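# Load two AA batteries into a remote control

## Task

Place both AA cells in the remote control's open battery compartment, each with correct polarity and pressed fully home against its spring contact. The remote itself may be repositioned.

## Robot and tools

Robot: two arms, left_arm and right_arm, each with a parallel two-finger gripper. In the scene frame the origin sits at table-top height midway between the two nominal bases, +x points out over the table, +z points up, and left_arm is on the +y side (base near y = +0.302 m, right_arm near y = -0.316 m). Image left/right does not match arm names. Each base is tilted by well under a degree, so its axes are almost those of the scene frame.

Frames: every hand position, orientation, velocity, target and offset for an arm is in that arm's own base frame. Fixed cameras and the table use the scene frame. A gripper's fingers point along its +z axis and open and close along its y axis; end_effector_position is the spot between the pads, just under 1 cm behind the tips. Rotations turn about the Hand target's position.

Row layout (used by execute_actions and move): 14 numbers, each in [-1, 1]: left_arm dx, dy, dz, rx, ry, rz, opening, then the same seven for right_arm. Always send all 14, even if one arm stays put. dx..rz are an offset, not a pose: they are measured from that arm's Hand target as it stood when the action or move began, along that arm's base axes. 1.0 equals 0.6 m of travel or 180 degrees; rx, ry, rz form a single rotation vector. A translation longer than 1.0 may be shortened along its direction. Opening is absolute, not an offset: +1 fully open (about 87 mm between pads), +0.5 about 69 mm, 0 about 43 mm, -0.5 about 18 mm, -1 closed. A 0 in the opening slot is a real command, so to leave a gripper alone repeat its current command (see Tool commands).

execute_actions(actions, cameras): actions is a list of actions; each action is a list of up to 15 rows, one row per 1/30 s control step, and a short action keeps its final row for the remaining steps. Within one action every row counts from the same start pose; each new action starts from the updated Hand target, so repeating an offset keeps moving further. Six zeros re-issue the current Hand target. An empty actions list returns state and images. cameras: list of names, ["all"], or []; an unknown name invalidates the call.

move(target, speed, blend, opening_speed, blocking, cameras): target is one 14-number row or a list of up to 15 rows, all offsets from the same starting Hand targets. speed is path top speed in m/s, 0.002 to 2.9 (default 0.25), turning up to twice that in rad/s; one value or one per target. blend, in metres, rounds corners at intermediate targets (0 means stop at each). opening_speed, 0.2 or more per second on the -1..+1 scale, makes fingers change gradually. A move is capped at 10 s and does not avoid obstacles or the other arm. blocking=false returns after about 0.5 s while motion continues. The result adds a move: line giving the ending (done, off_target, moving, held, fault) and any limits (paced means the pose was clipped, held means steps were withheld). done means within 10 mm and 2 degrees; neither done nor off_target tells you about contact.

wait(seconds 0 to 10) lets time pass holding commands, ending early if a running move finishes. stop() brakes a running move. zoom_image(camera, region=[x0, y0, x1, y1]) gives a closer look at part of a camera's latest image, in pixels from the top-left, at most 504 by 504. finished_scene(scene) ends the current scene, given its number; call it only when both batteries are seated and will stay that way with the robot released.

Cameras: cam_head_left, cam_head_right (on a beam behind the arms), cam_high, cam_low, cam_left_wrist, cam_right_wrist, all 896x504. Fixed-camera calibration is in the scene frame and may be off by a couple of degrees and millimetres; wrist views can lag while the arm moves.

Results: end_effector_position (m) and end_effector_quat_wxyz per arm in its base frame; Hand target (last commanded pose after clipping, the origin of the next offsets); grip_measured on the opening scale (readings may be off by about 0.043); Joint positions (gripper last, 0 closed to 1 open); Joint velocities (may say within noise); joint torques (include arm weight, wrap at ±28 N m on joints 1 to 3); Tool commands; step readings of positions during executed actions.

Behaviour and cautions: commanded orientation is clipped to within 40 degrees of the measured one per step. Grippers often stop short, sag or tilt, especially at long reach; check the pose after each motion and send any missing distance as an offset. Small moves may not happen or may drift sideways. An arm blocked by something keeps pressing until you command its target back past the gripper. To grip, command about 0.04 below grip_measured at first contact; closing fast squeezes harder. Avoid paths close to an arm's own base (go around it). Keep the grippers, housings and wrist cameras apart; contact or pressing between arms can fail the task. The bar, plate (up to about 3 cm above the table) and low rail near the bases are fixtures with no warning on contact. Avoid strain on an arm's camera cable. Holding loads, stretching out, or pushing at an unreachable pose heats motors: a MOTOR HOT line appears at 75 °C, a fault folds the arm at 90 °C, and at 100 °C the arm collapses. Move gently: no drops, releasing moving parts, slams or hard shoves, and nothing may fall or be left off the table. Loose objects may occasionally get a brief nudge.

Each tool is called after "Request:" as name(argument=value, ...), one argument or row to a line, values as JSON.

## Session

Request:
execute_actions(
  actions=[],
)

Scene clock: 0.00 s.
left_arm: end_effector_position=(+0.3777, +0.0184, +0.0412) grip_measured=+0.974 end_effector_quat_wxyz=(+0.541, -0.064, +0.838, -0.020) | right_arm: end_effector_position=(+0.3803, -0.0048, +0.0506) grip_measured=+1.000 end_effector_quat_wxyz=(+0.572, +0.051, +0.819, -0.016)
Joint positions: left_arm=[0.074 1.527 0.402 0.699 0.032 -0.098 0.987] | right_arm=[0.032 1.529 0.366 0.808 0.114 0.076 1]
Joint velocities: within noise
Joint torques (N m): no reading
Heat: left arm: 44 °C; right arm: 39 °C.
Hand target: left_arm +0.3786, +0.0190, +0.0432; +0.542, -0.064, +0.837, -0.019 | right_arm +0.3816, -0.0049, +0.0529; +0.573, +0.051, +0.817, -0.016
Tool commands: left_gripper/opening=+1.0 right_gripper/opening=+1.0

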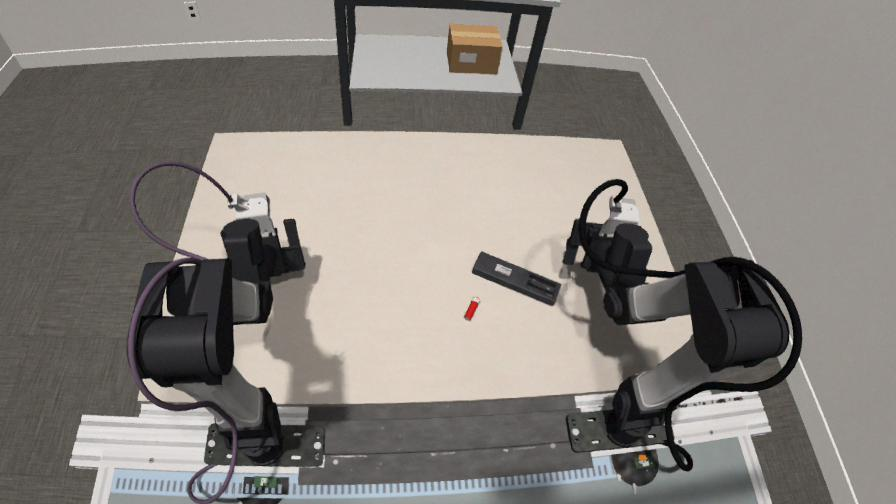

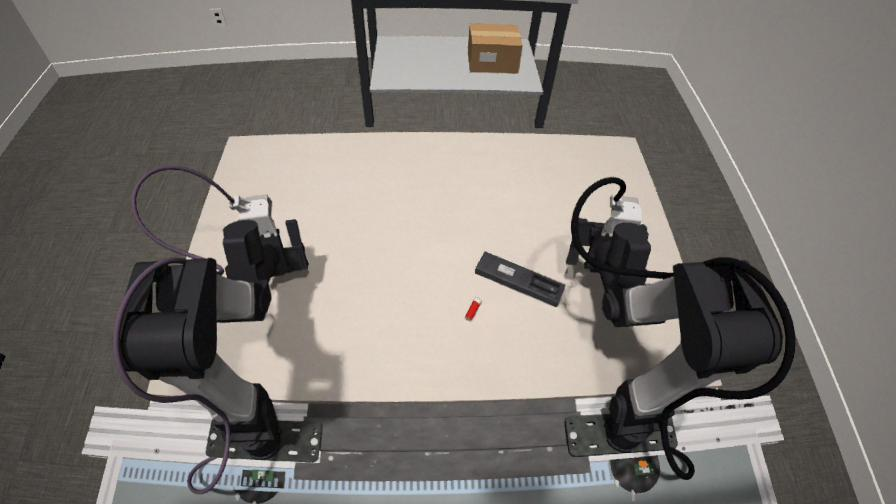

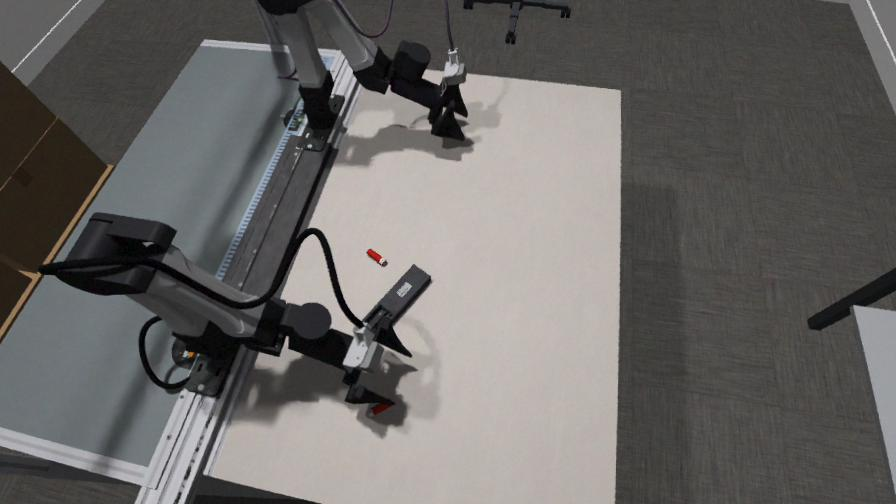

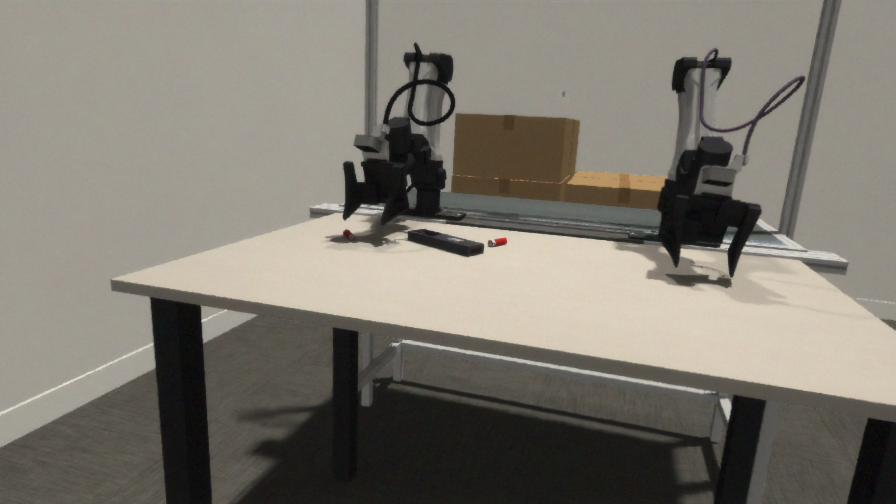

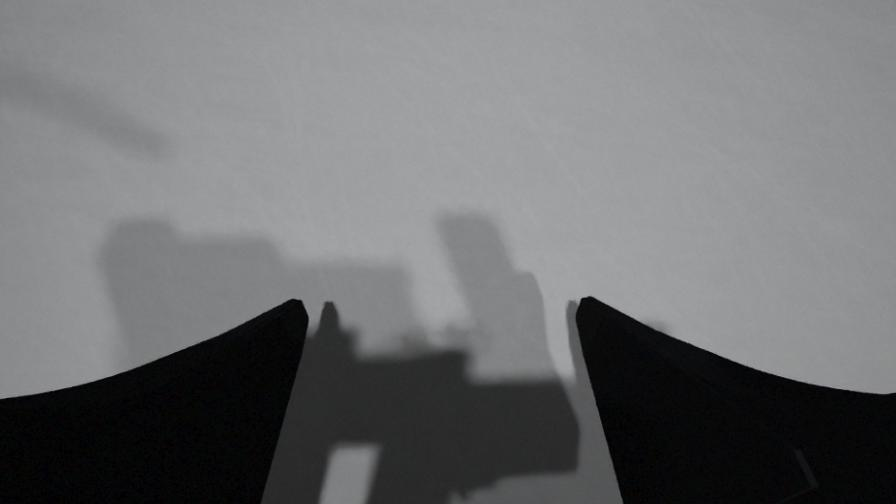

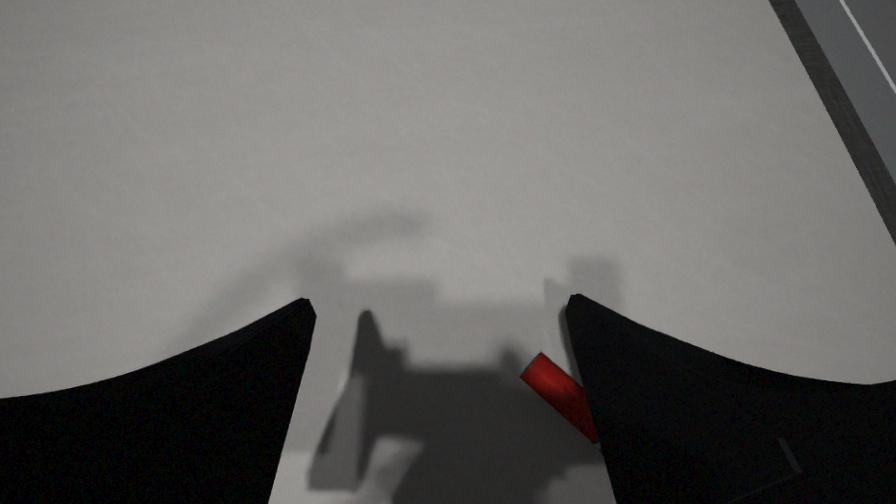

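Request:
zoom_image(
  camera="cam_head_left",
  region=[440, 230, 600, 330],
)

Request:
zoom_image(
  camera="cam_head_right",
  region=[440, 230, 600, 330],
)

Request:
zoom_image(
  camera="cam_high",
  region=[340, 230, 460, 430],
)

Request:
zoom_image(
  camera="cam_low",
  region=[320, 200, 540, 280],
)

Scaled by 3.150.

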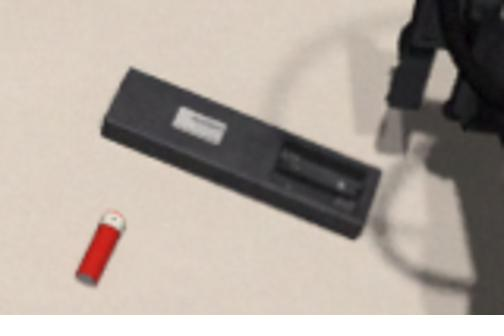

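Scaled by 3.150.

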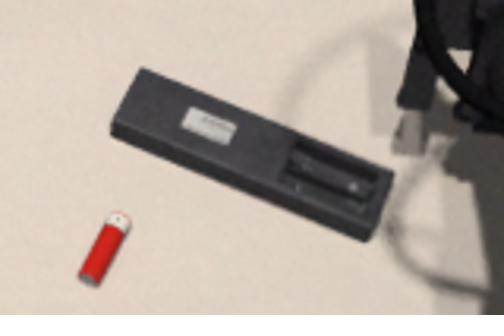

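Scaled by 2.520.

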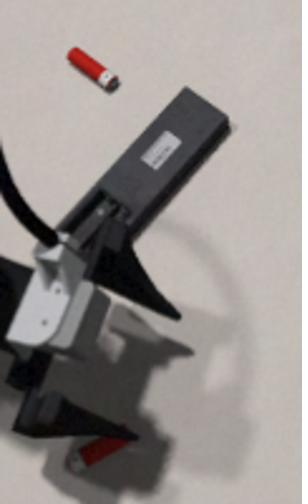

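Scaled by 2.291.

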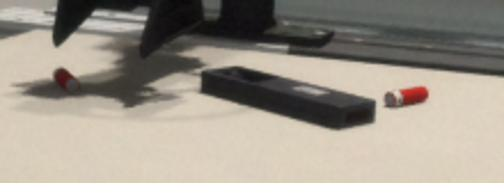

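Request:
move(
  target=[
    [0,0,0,0,0,0,1, 0,0,0.175,0,0,0,1],
    [0,0,0,0,0,0,1, -0.167,0.175,0.23,0,0.111,0,1],
  ],
  speed=0.2,
  blend=[0.03, 0],
  cameras=["all"],
)

Scene clock: 57.53 s.
left_arm: end_effector_position=(+0.3777, +0.0184, +0.0412) grip_measured=+0.974 end_effector_quat_wxyz=(+0.541, -0.064, +0.838, -0.020) | right_arm: end_effector_position=(+0.2789, +0.0977, +0.1818) grip_measured=+1.000 end_effector_quat_wxyz=(+0.417, +0.041, +0.908, -0.027)
Joint positions: left_arm=[0.074 1.527 0.402 0.699 0.032 -0.098 0.987] | right_arm=[0.566 1.122 1.005 -0.715 0.495 0.461 1]
Joint torques (N m): left_arm=[0.35 -6.05 5.64 1.78 0.03 -0.13] | right_arm=[0.54 -2.69 11.25 1.67 0.4 0.26]
Heat: left arm: 51 °C; right arm: 44 °C.
Hand target: left_arm +0.3787, +0.0190, +0.0432; +0.542, -0.064, +0.837, -0.019 | right_arm +0.2813, +0.1000, +0.1909; +0.423, +0.047, +0.905, -0.025
Off the commanded pose: left_arm 0.002 m, 0 deg | right_arm 0.010 m, 1 deg.
move: done
camera_calibration:
cam_right_wrist: T_world_to_cam=[[-0.11253, -0.993554, 0.0136826, 0.123588], [-0.993648, 0.112521, -0.0014604, 0.289684], [-0.0000885924, -0.0137601, -0.999905, 0.324472], [0, 0, 0, 1]] pos_world=[0.301781, 0.0946611, 0.323173]

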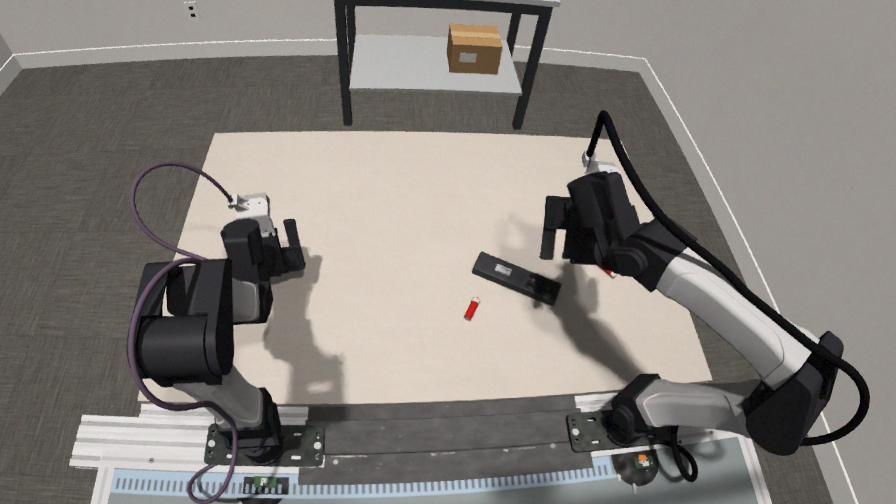

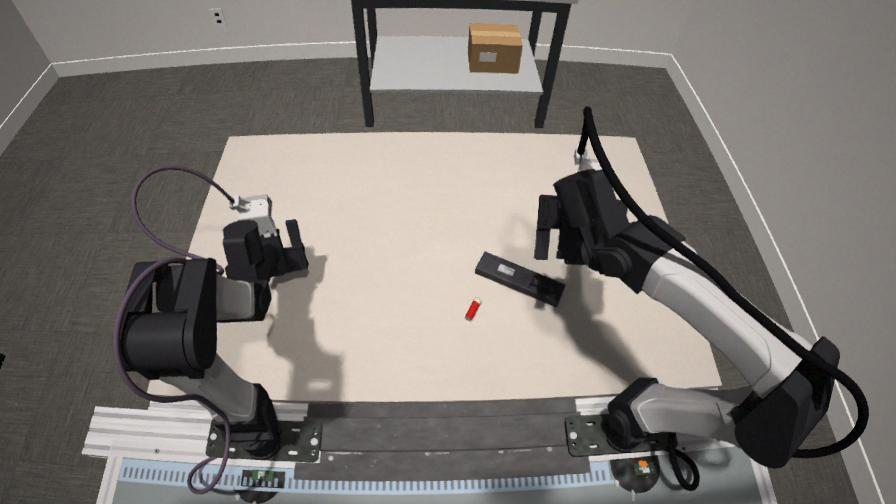

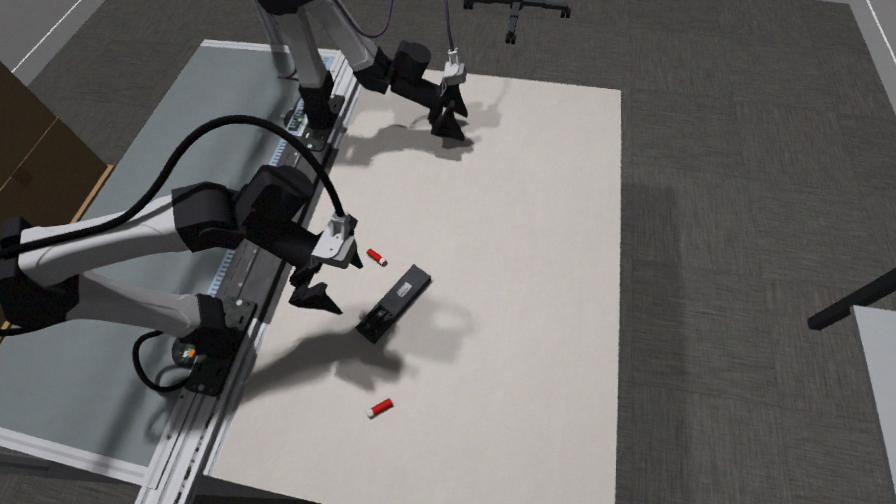

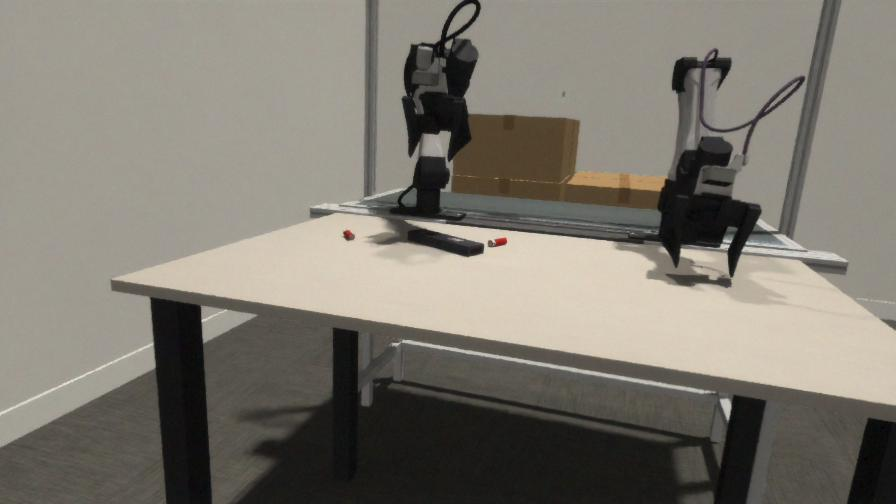

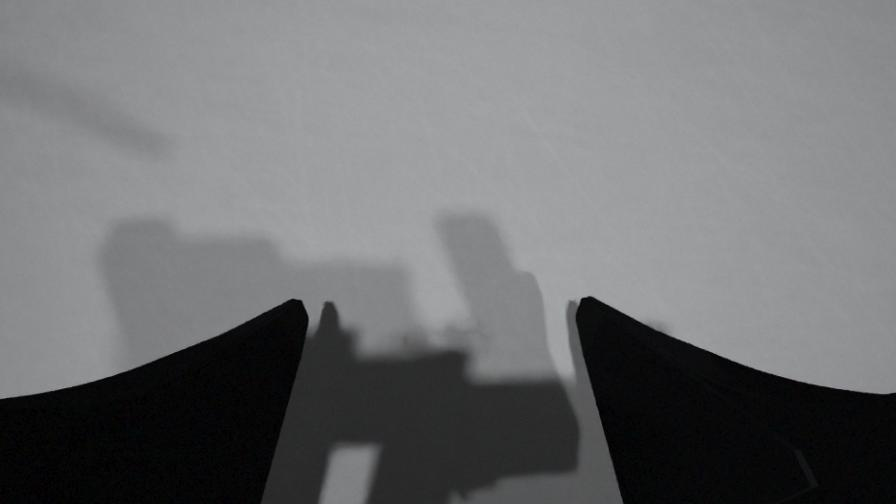

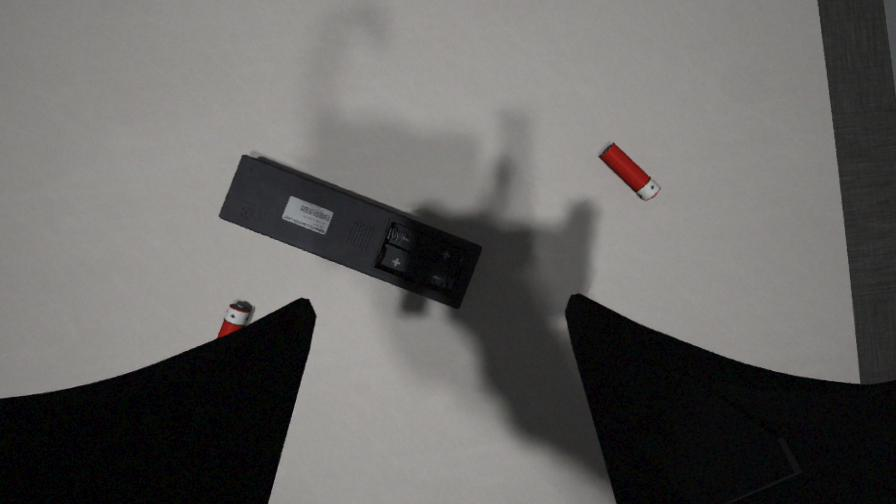

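Request:
zoom_image(
  camera="cam_right_wrist",
  region=[350, 195, 500, 320],
)

Request:
zoom_image(
  camera="cam_right_wrist",
  region=[580, 120, 680, 220],
)

Request:
zoom_image(
  camera="cam_right_wrist",
  region=[180, 280, 280, 380],
)

Scaled by 3.360.

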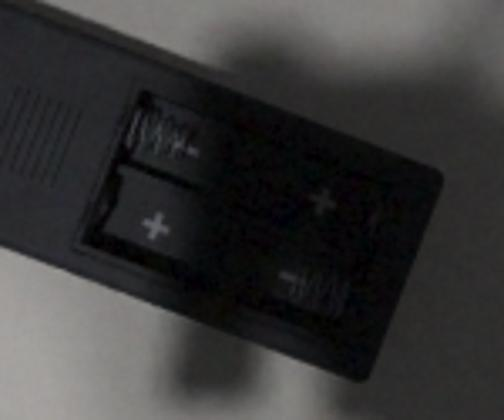

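Scaled by 5.040.

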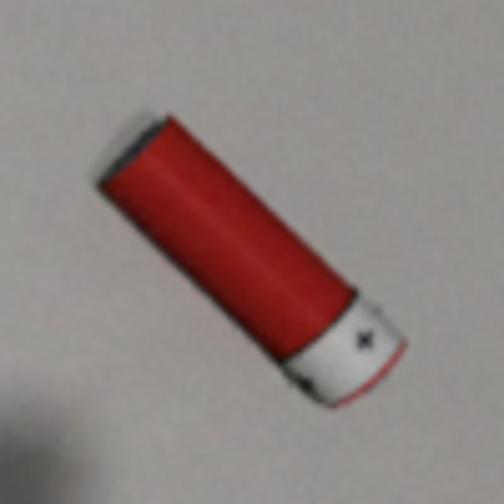

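Scaled by 5.040.

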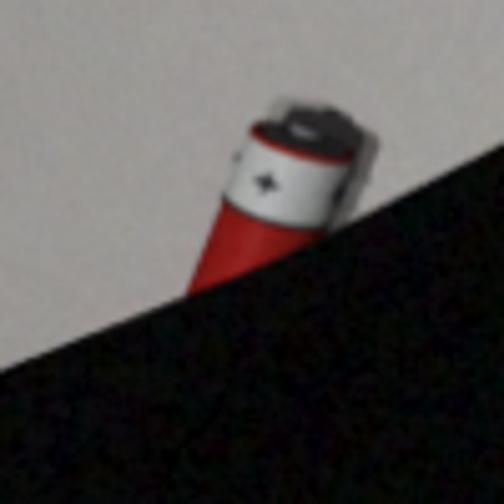

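Request:
move(
  target=[0,0,0,0,0,0,1, 0,-0.233,0,0,0,0,1],
  speed=0.2,
  cameras=["all"],
)

Scene clock: 79.57 s.
left_arm: end_effector_position=(+0.3777, +0.0184, +0.0412) grip_measured=+0.974 end_effector_quat_wxyz=(+0.541, -0.064, +0.838, -0.020) | right_arm: end_effector_position=(+0.2804, -0.0390, +0.1924) grip_measured=+1.000 end_effector_quat_wxyz=(+0.422, +0.051, +0.905, -0.027)
Joint positions: left_arm=[0.074 1.527 0.402 0.699 0.032 -0.098 0.987] | right_arm=[-0.148 0.975 0.945 -0.667 -0.022 -0.026 1]
Joint torques (N m): left_arm=[0.2 -5.83 5.52 1.83 0.04 -0.07] | right_arm=[-0.96 -2.13 7.62 2.18 -0.14 0.01]
Heat: left arm: 52 °C; right arm: 47 °C.
Hand target: left_arm +0.3787, +0.0190, +0.0432; +0.542, -0.064, +0.837, -0.019 | right_arm +0.2814, -0.0397, +0.1908; +0.423, +0.047, +0.905, -0.025
Off the commanded pose: left_arm 0.002 m, 0 deg | right_arm 0.002 m, 0 deg.
move: done
camera_calibration:
cam_right_wrist: T_world_to_cam=[[-0.129716, -0.991542, 0.00425402, -0.00538229], [-0.99148, 0.129654, -0.0125732, 0.308847], [0.0119153, -0.00584872, -0.999912, 0.330204], [0, 0, 0, 1]] pos_world=[0.301583, -0.0434488, 0.334081]

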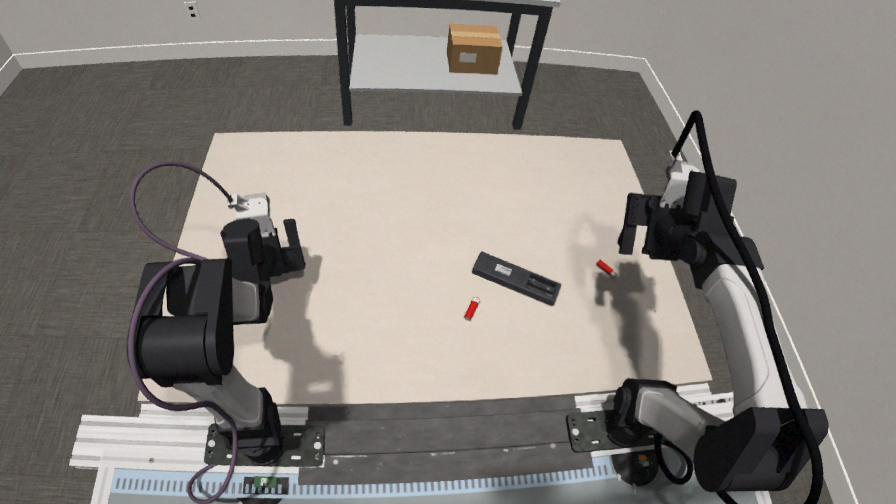

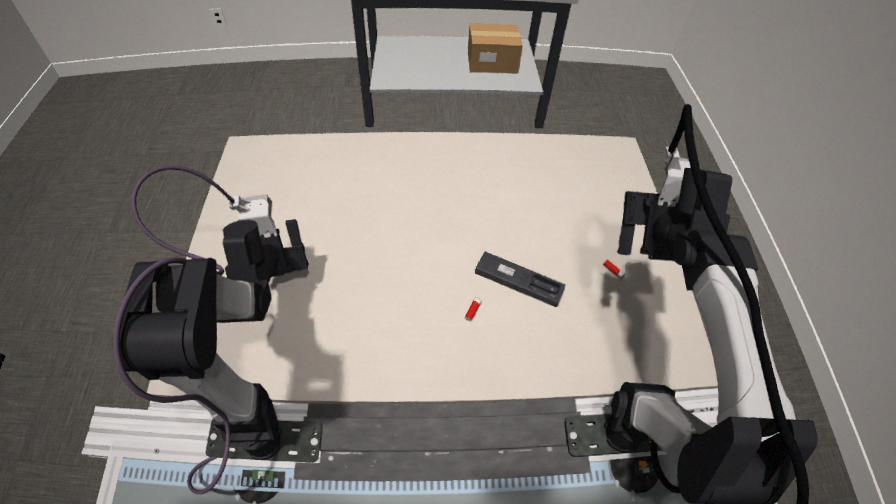

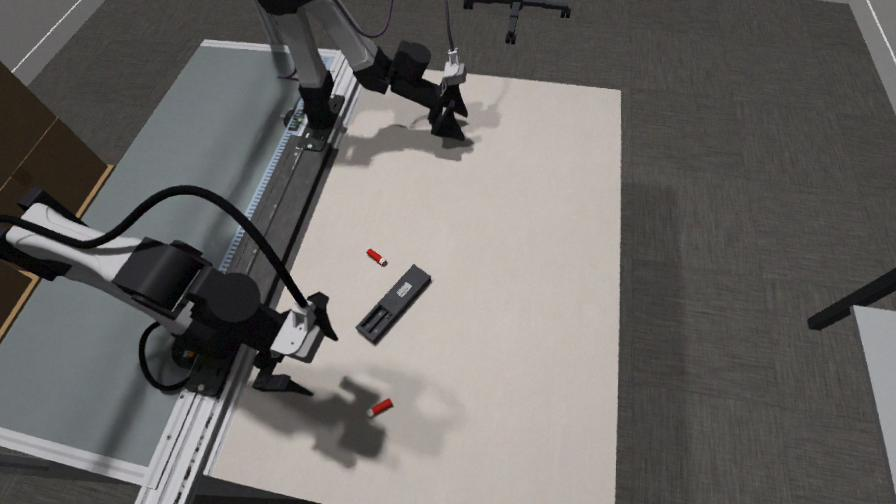

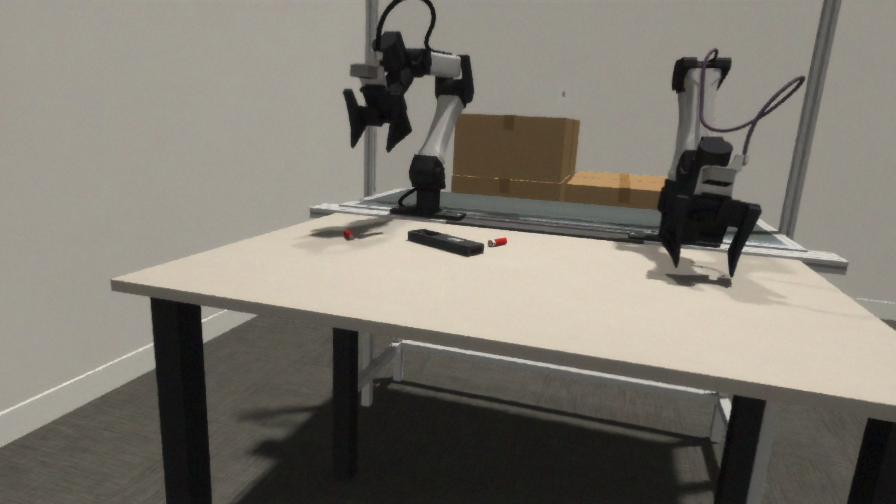

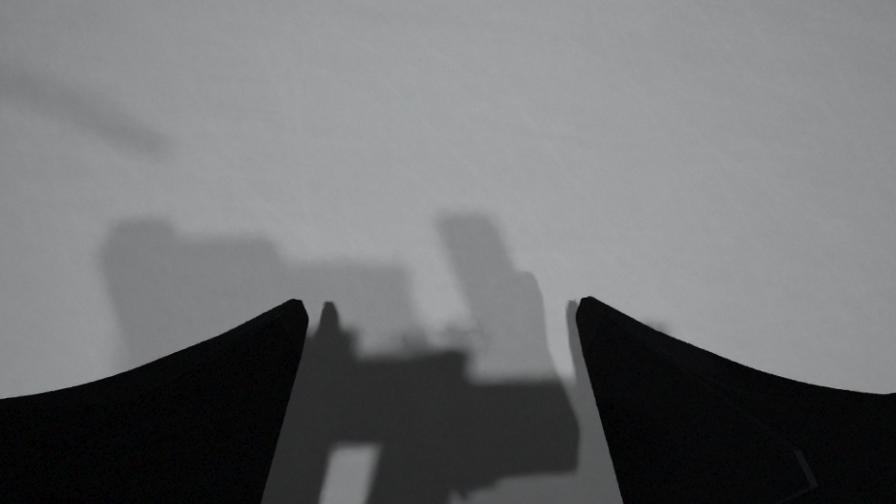

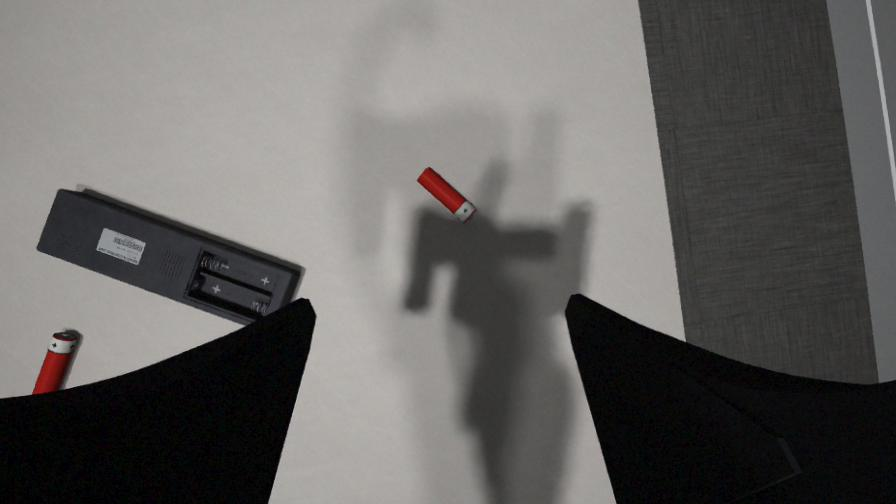

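Request:
zoom_image(
  camera="cam_right_wrist",
  region=[170, 230, 310, 330],
)

Request:
zoom_image(
  camera="cam_head_left",
  region=[510, 260, 580, 310],
)

Request:
zoom_image(
  camera="cam_high",
  region=[340, 280, 420, 360],
)

Request:
zoom_image(
  camera="cam_low",
  region=[395, 215, 495, 265],
)

Scaled by 3.600.

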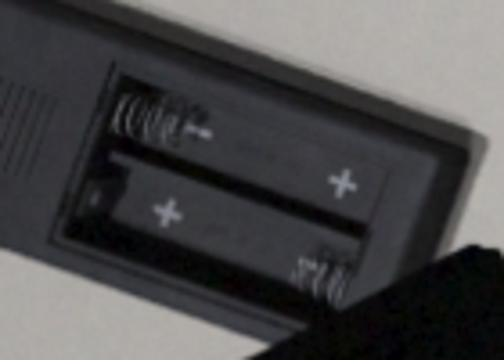

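Scaled by 7.200.

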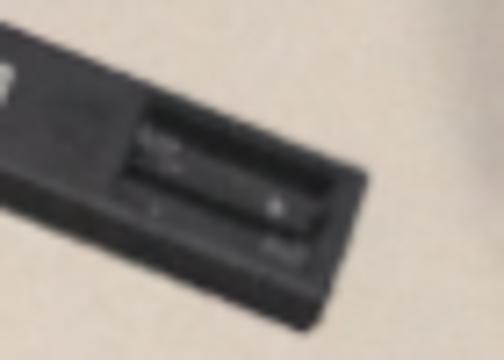

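Scaled by 6.300.

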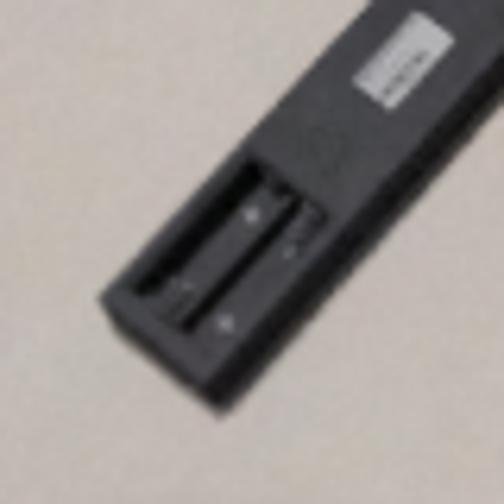

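Scaled by 5.040.

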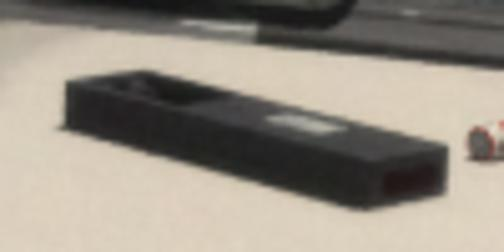

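Request:
zoom_image(
  camera="cam_high",
  region=[380, 30, 500, 160],
)

Request:
zoom_image(
  camera="cam_low",
  region=[640, 120, 780, 300],
)

Request:
zoom_image(
  camera="cam_high",
  region=[220, 270, 350, 420],
)

Request:
zoom_image(
  camera="cam_low",
  region=[330, 20, 450, 160],
)

Scaled by 3.877.

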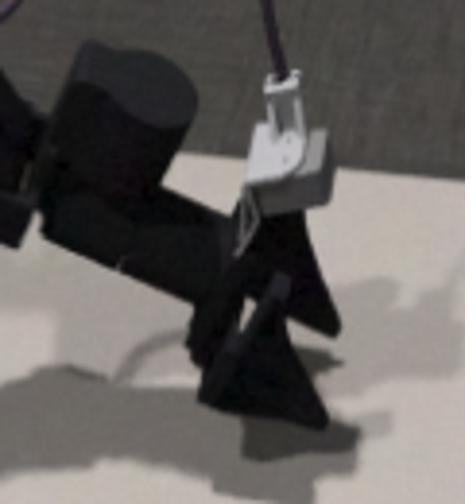

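Scaled by 2.800.

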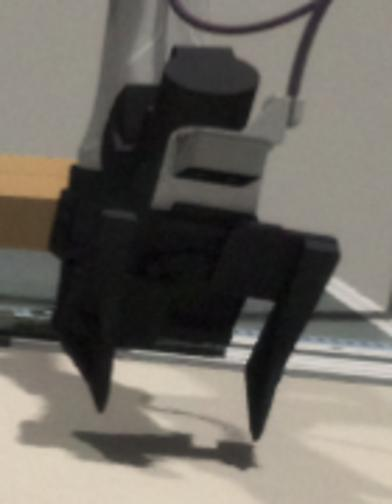

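Scaled by 3.360.

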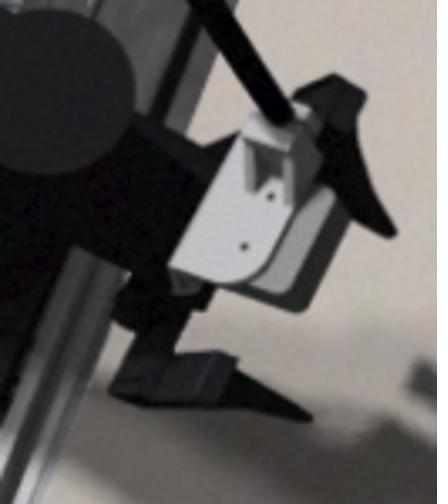

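Scaled by 3.600.

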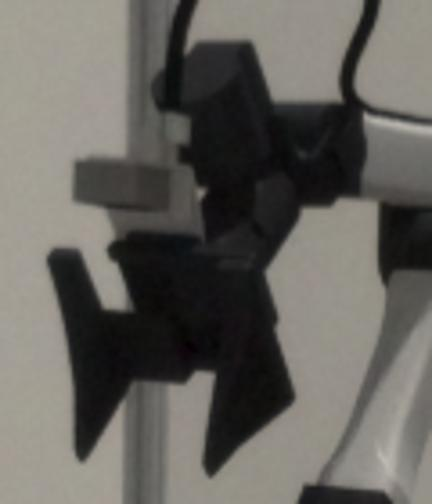

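Request:
move(
  target=[0,0,0,0,0,0,1, 0,0.108,-0.19,0,0,0,1],
  speed=0.2,
  cameras=["cam_right_wrist"],
)

Request:
zoom_image(
  camera="cam_right_wrist",
  region=[150, 130, 350, 280],
)

Scene clock: 111.80 s.
left_arm: end_effector_position=(+0.3777, +0.0184, +0.0412) grip_measured=+0.974 end_effector_quat_wxyz=(+0.541, -0.064, +0.838, -0.020) | right_arm: end_effector_position=(+0.2818, +0.0245, +0.0806) grip_measured=+1.000 end_effector_quat_wxyz=(+0.424, +0.043, +0.904, -0.023)
Joint positions: left_arm=[0.074 1.527 0.402 0.699 0.032 -0.098 0.987] | right_arm=[0.203 1.001 0.511 -0.227 0.233 0.191 1]
Joint torques (N m): left_arm=[0.32 -5.96 5.49 1.87 0.08 -0.06] | right_arm=[0.57 -1.89 7.28 2.18 0.25 0.24]
Heat: left arm: 53 °C; right arm: 46 °C.
Hand target: left_arm +0.3787, +0.0190, +0.0432; +0.542, -0.064, +0.837, -0.019 | right_arm +0.2813, +0.0250, +0.0768; +0.423, +0.048, +0.905, -0.025
Off the commanded pose: left_arm 0.002 m, 0 deg | right_arm 0.004 m, 1 deg.
move: done
camera_calibration:
cam_right_wrist: T_world_to_cam=[[-0.112536, -0.993637, 0.00465026, 0.0533506], [-0.993523, 0.112447, -0.0163378, 0.301877], [0.015711, -0.00645874, -0.999856, 0.217734], [0, 0, 0, 1]] pos_world=[0.302505, 0.0204724, 0.222387]
Images, in order (width x height): cam_right_wrist 896x504.

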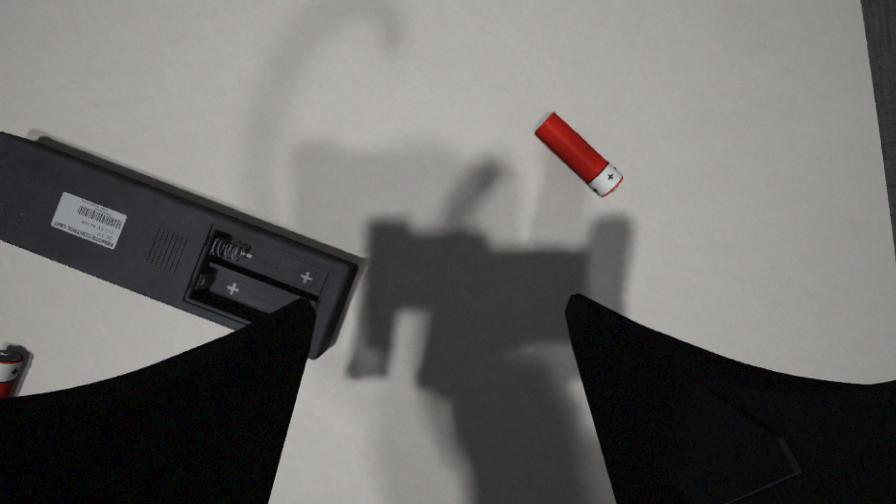

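Scaled by 2.520.

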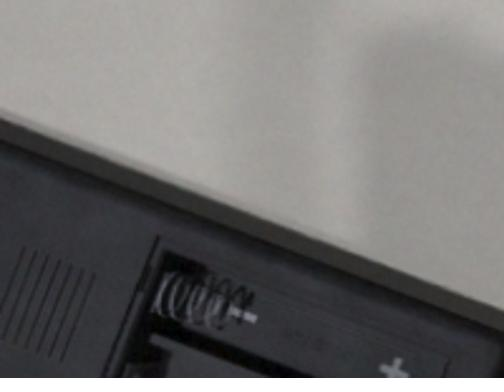

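Request:
zoom_image(
  camera="cam_right_wrist",
  region=[170, 210, 370, 360],
)

Request:
zoom_image(
  camera="cam_right_wrist",
  region=[180, 220, 260, 310],
)

Request:
zoom_image(
  camera="cam_right_wrist",
  region=[260, 230, 340, 320],
)

Scaled by 2.520.

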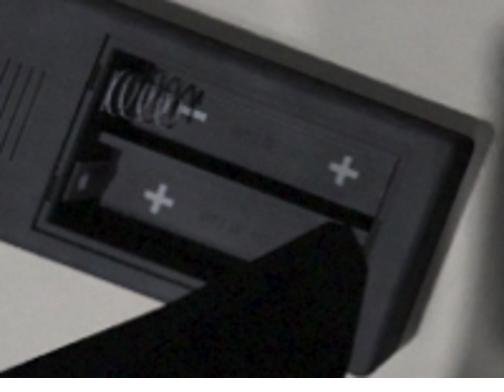

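Scaled by 5.600.

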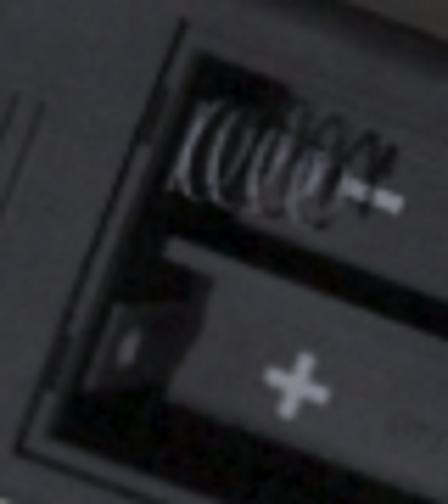

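Scaled by 5.600.

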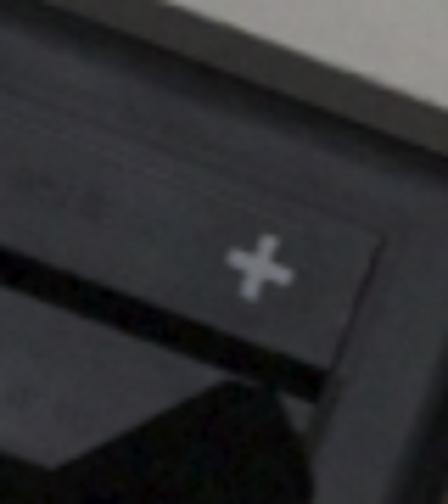

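Request:
move(
  target=[
    [0,0,0,0,0,0,1, 0,0,0.1,0,0,0,1],
    [0,0,0,0,0,0,1, 0.081,0.208,0.105,-0.1376,0.2606,0.3546,1],
  ],
  speed=0.2,
  blend=[0.03, 0],
  cameras=["all"],
)

Scene clock: 185.67 s.
left_arm: end_effector_position=(+0.3777, +0.0184, +0.0412) grip_measured=+0.974 end_effector_quat_wxyz=(+0.541, -0.064, +0.838, -0.020) | right_arm: end_effector_position=(+0.3298, +0.1454, +0.1393) grip_measured=+1.000 end_effector_quat_wxyz=(+0.003, -0.511, +0.859, -0.006)
Joint positions: left_arm=[0.074 1.527 0.402 0.699 0.032 -0.098 0.987] | right_arm=[0.486 2.06 1.987 -1.493 0.012 -0.588 1]
Joint torques (N m): left_arm=[0.27 -6.06 5.6 1.83 0.03 -0.11] | right_arm=[0.39 -9.16 9.31 0.37 -0.15 0.02]
Heat: left arm: 55 °C; right arm: 45 °C.
Hand target: left_arm +0.3787, +0.0190, +0.0432; +0.542, -0.064, +0.837, -0.019 | right_arm +0.3300, +0.1498, +0.1399; +0.000, -0.518, +0.855, +0.000
Off the commanded pose: left_arm 0.002 m, 0 deg | right_arm 0.004 m, 1 deg.
move: done
camera_calibration:
cam_right_wrist: T_world_to_cam=[[0.873454, -0.486292, 0.0244804, -0.223013], [-0.332725, -0.559406, 0.759183, 0.10859], [-0.35549, -0.671257, -0.650416, 0.446873], [0, 0, 0, 1]] pos_world=[0.389781, 0.252263, 0.213673]

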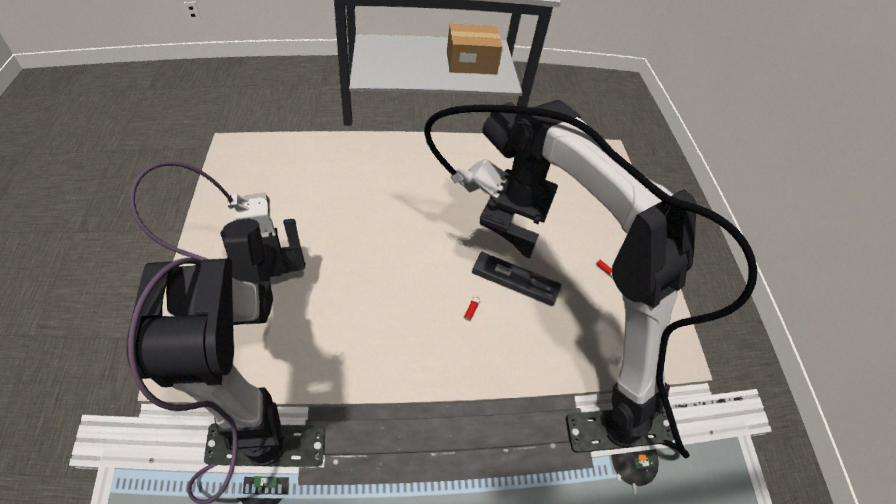

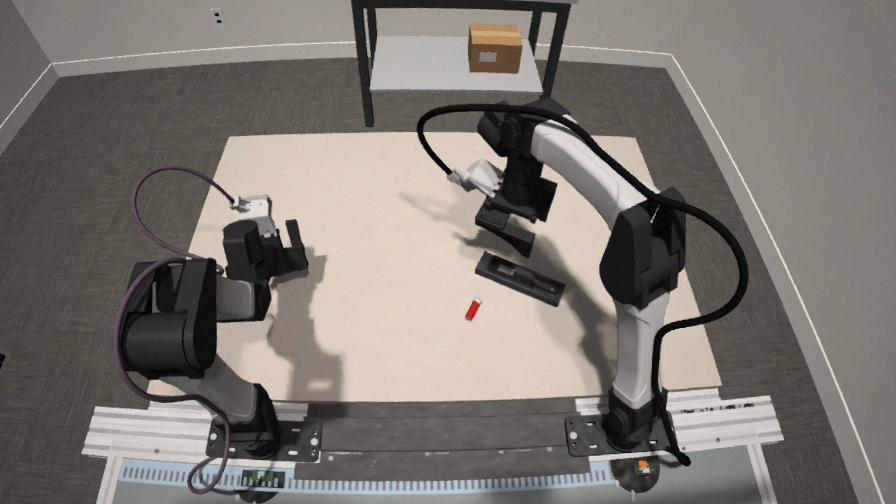

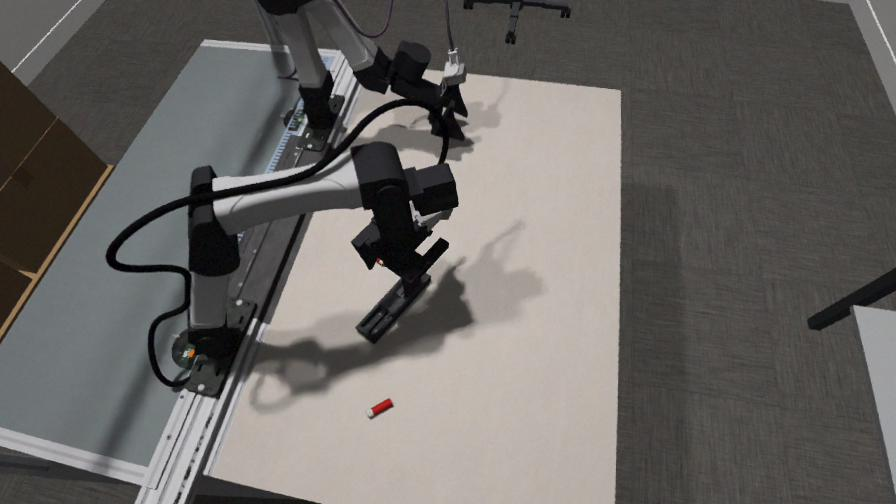

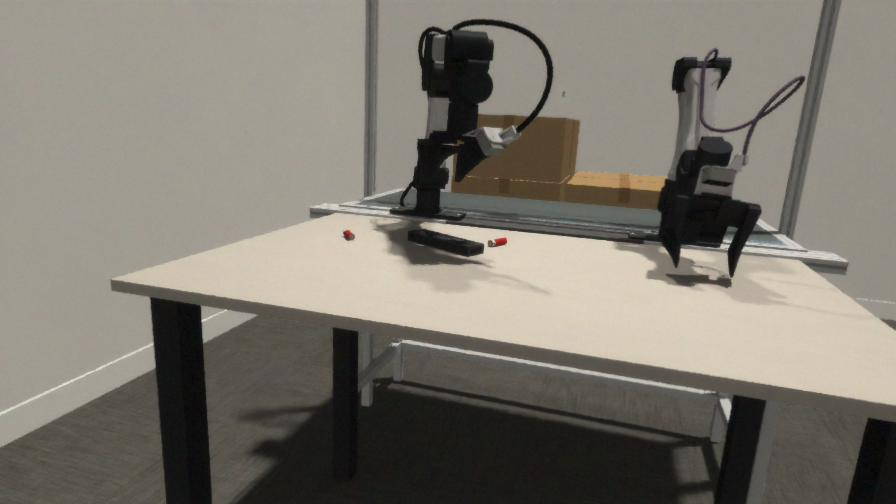

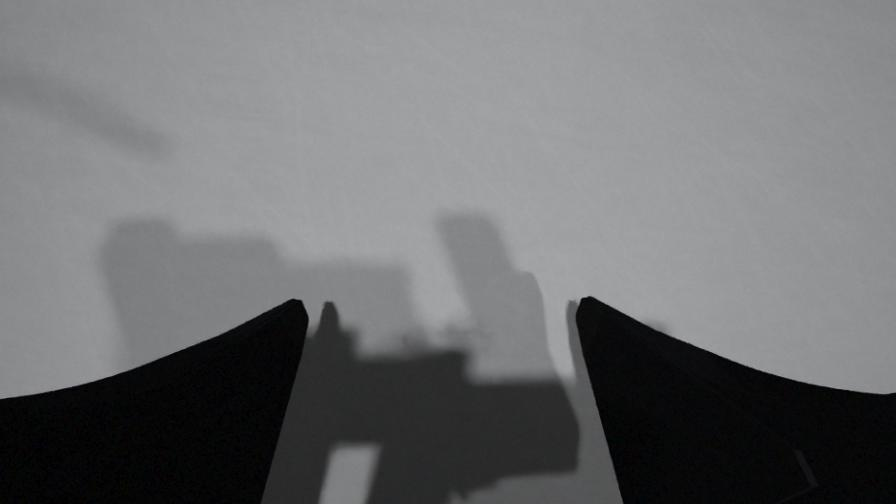

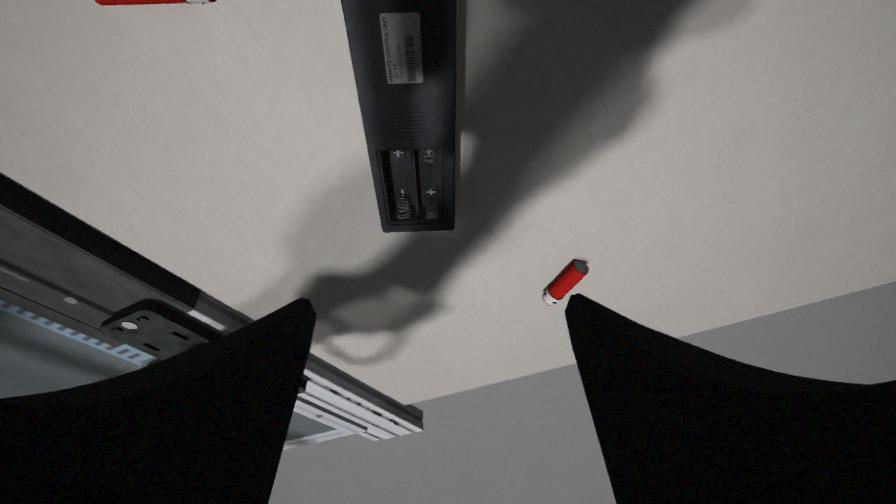

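Request:
zoom_image(
  camera="cam_right_wrist",
  region=[360, 130, 480, 240],
)

Request:
zoom_image(
  camera="cam_high",
  region=[330, 200, 480, 360],
)

Request:
zoom_image(
  camera="cam_head_left",
  region=[440, 150, 600, 320],
)

Scaled by 4.200.

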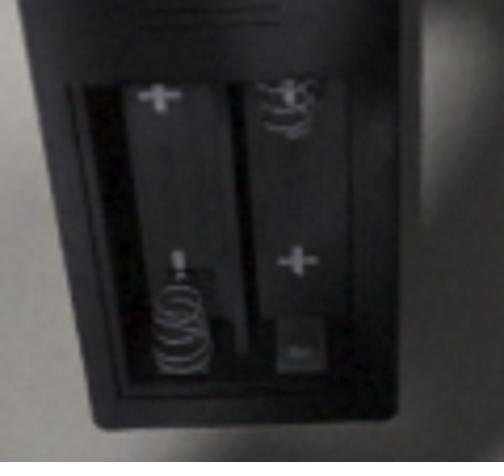

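Scaled by 3.150.

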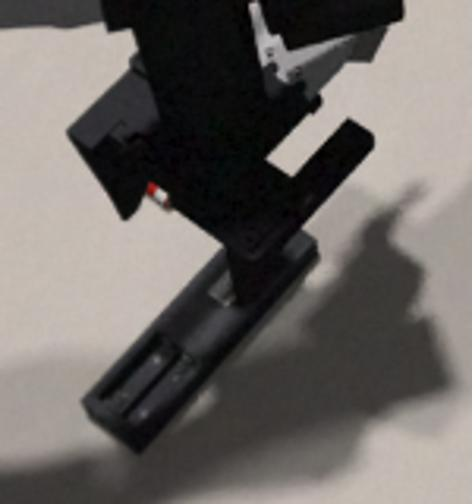

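Scaled by 2.965.

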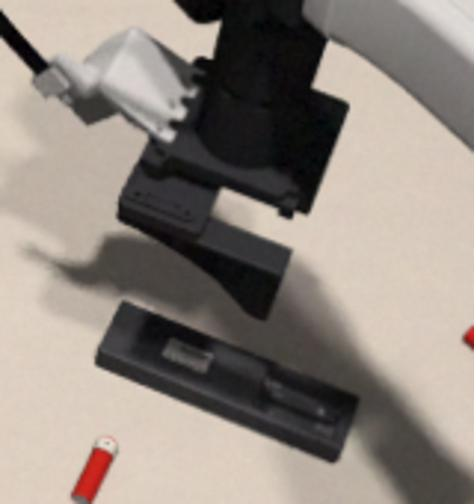

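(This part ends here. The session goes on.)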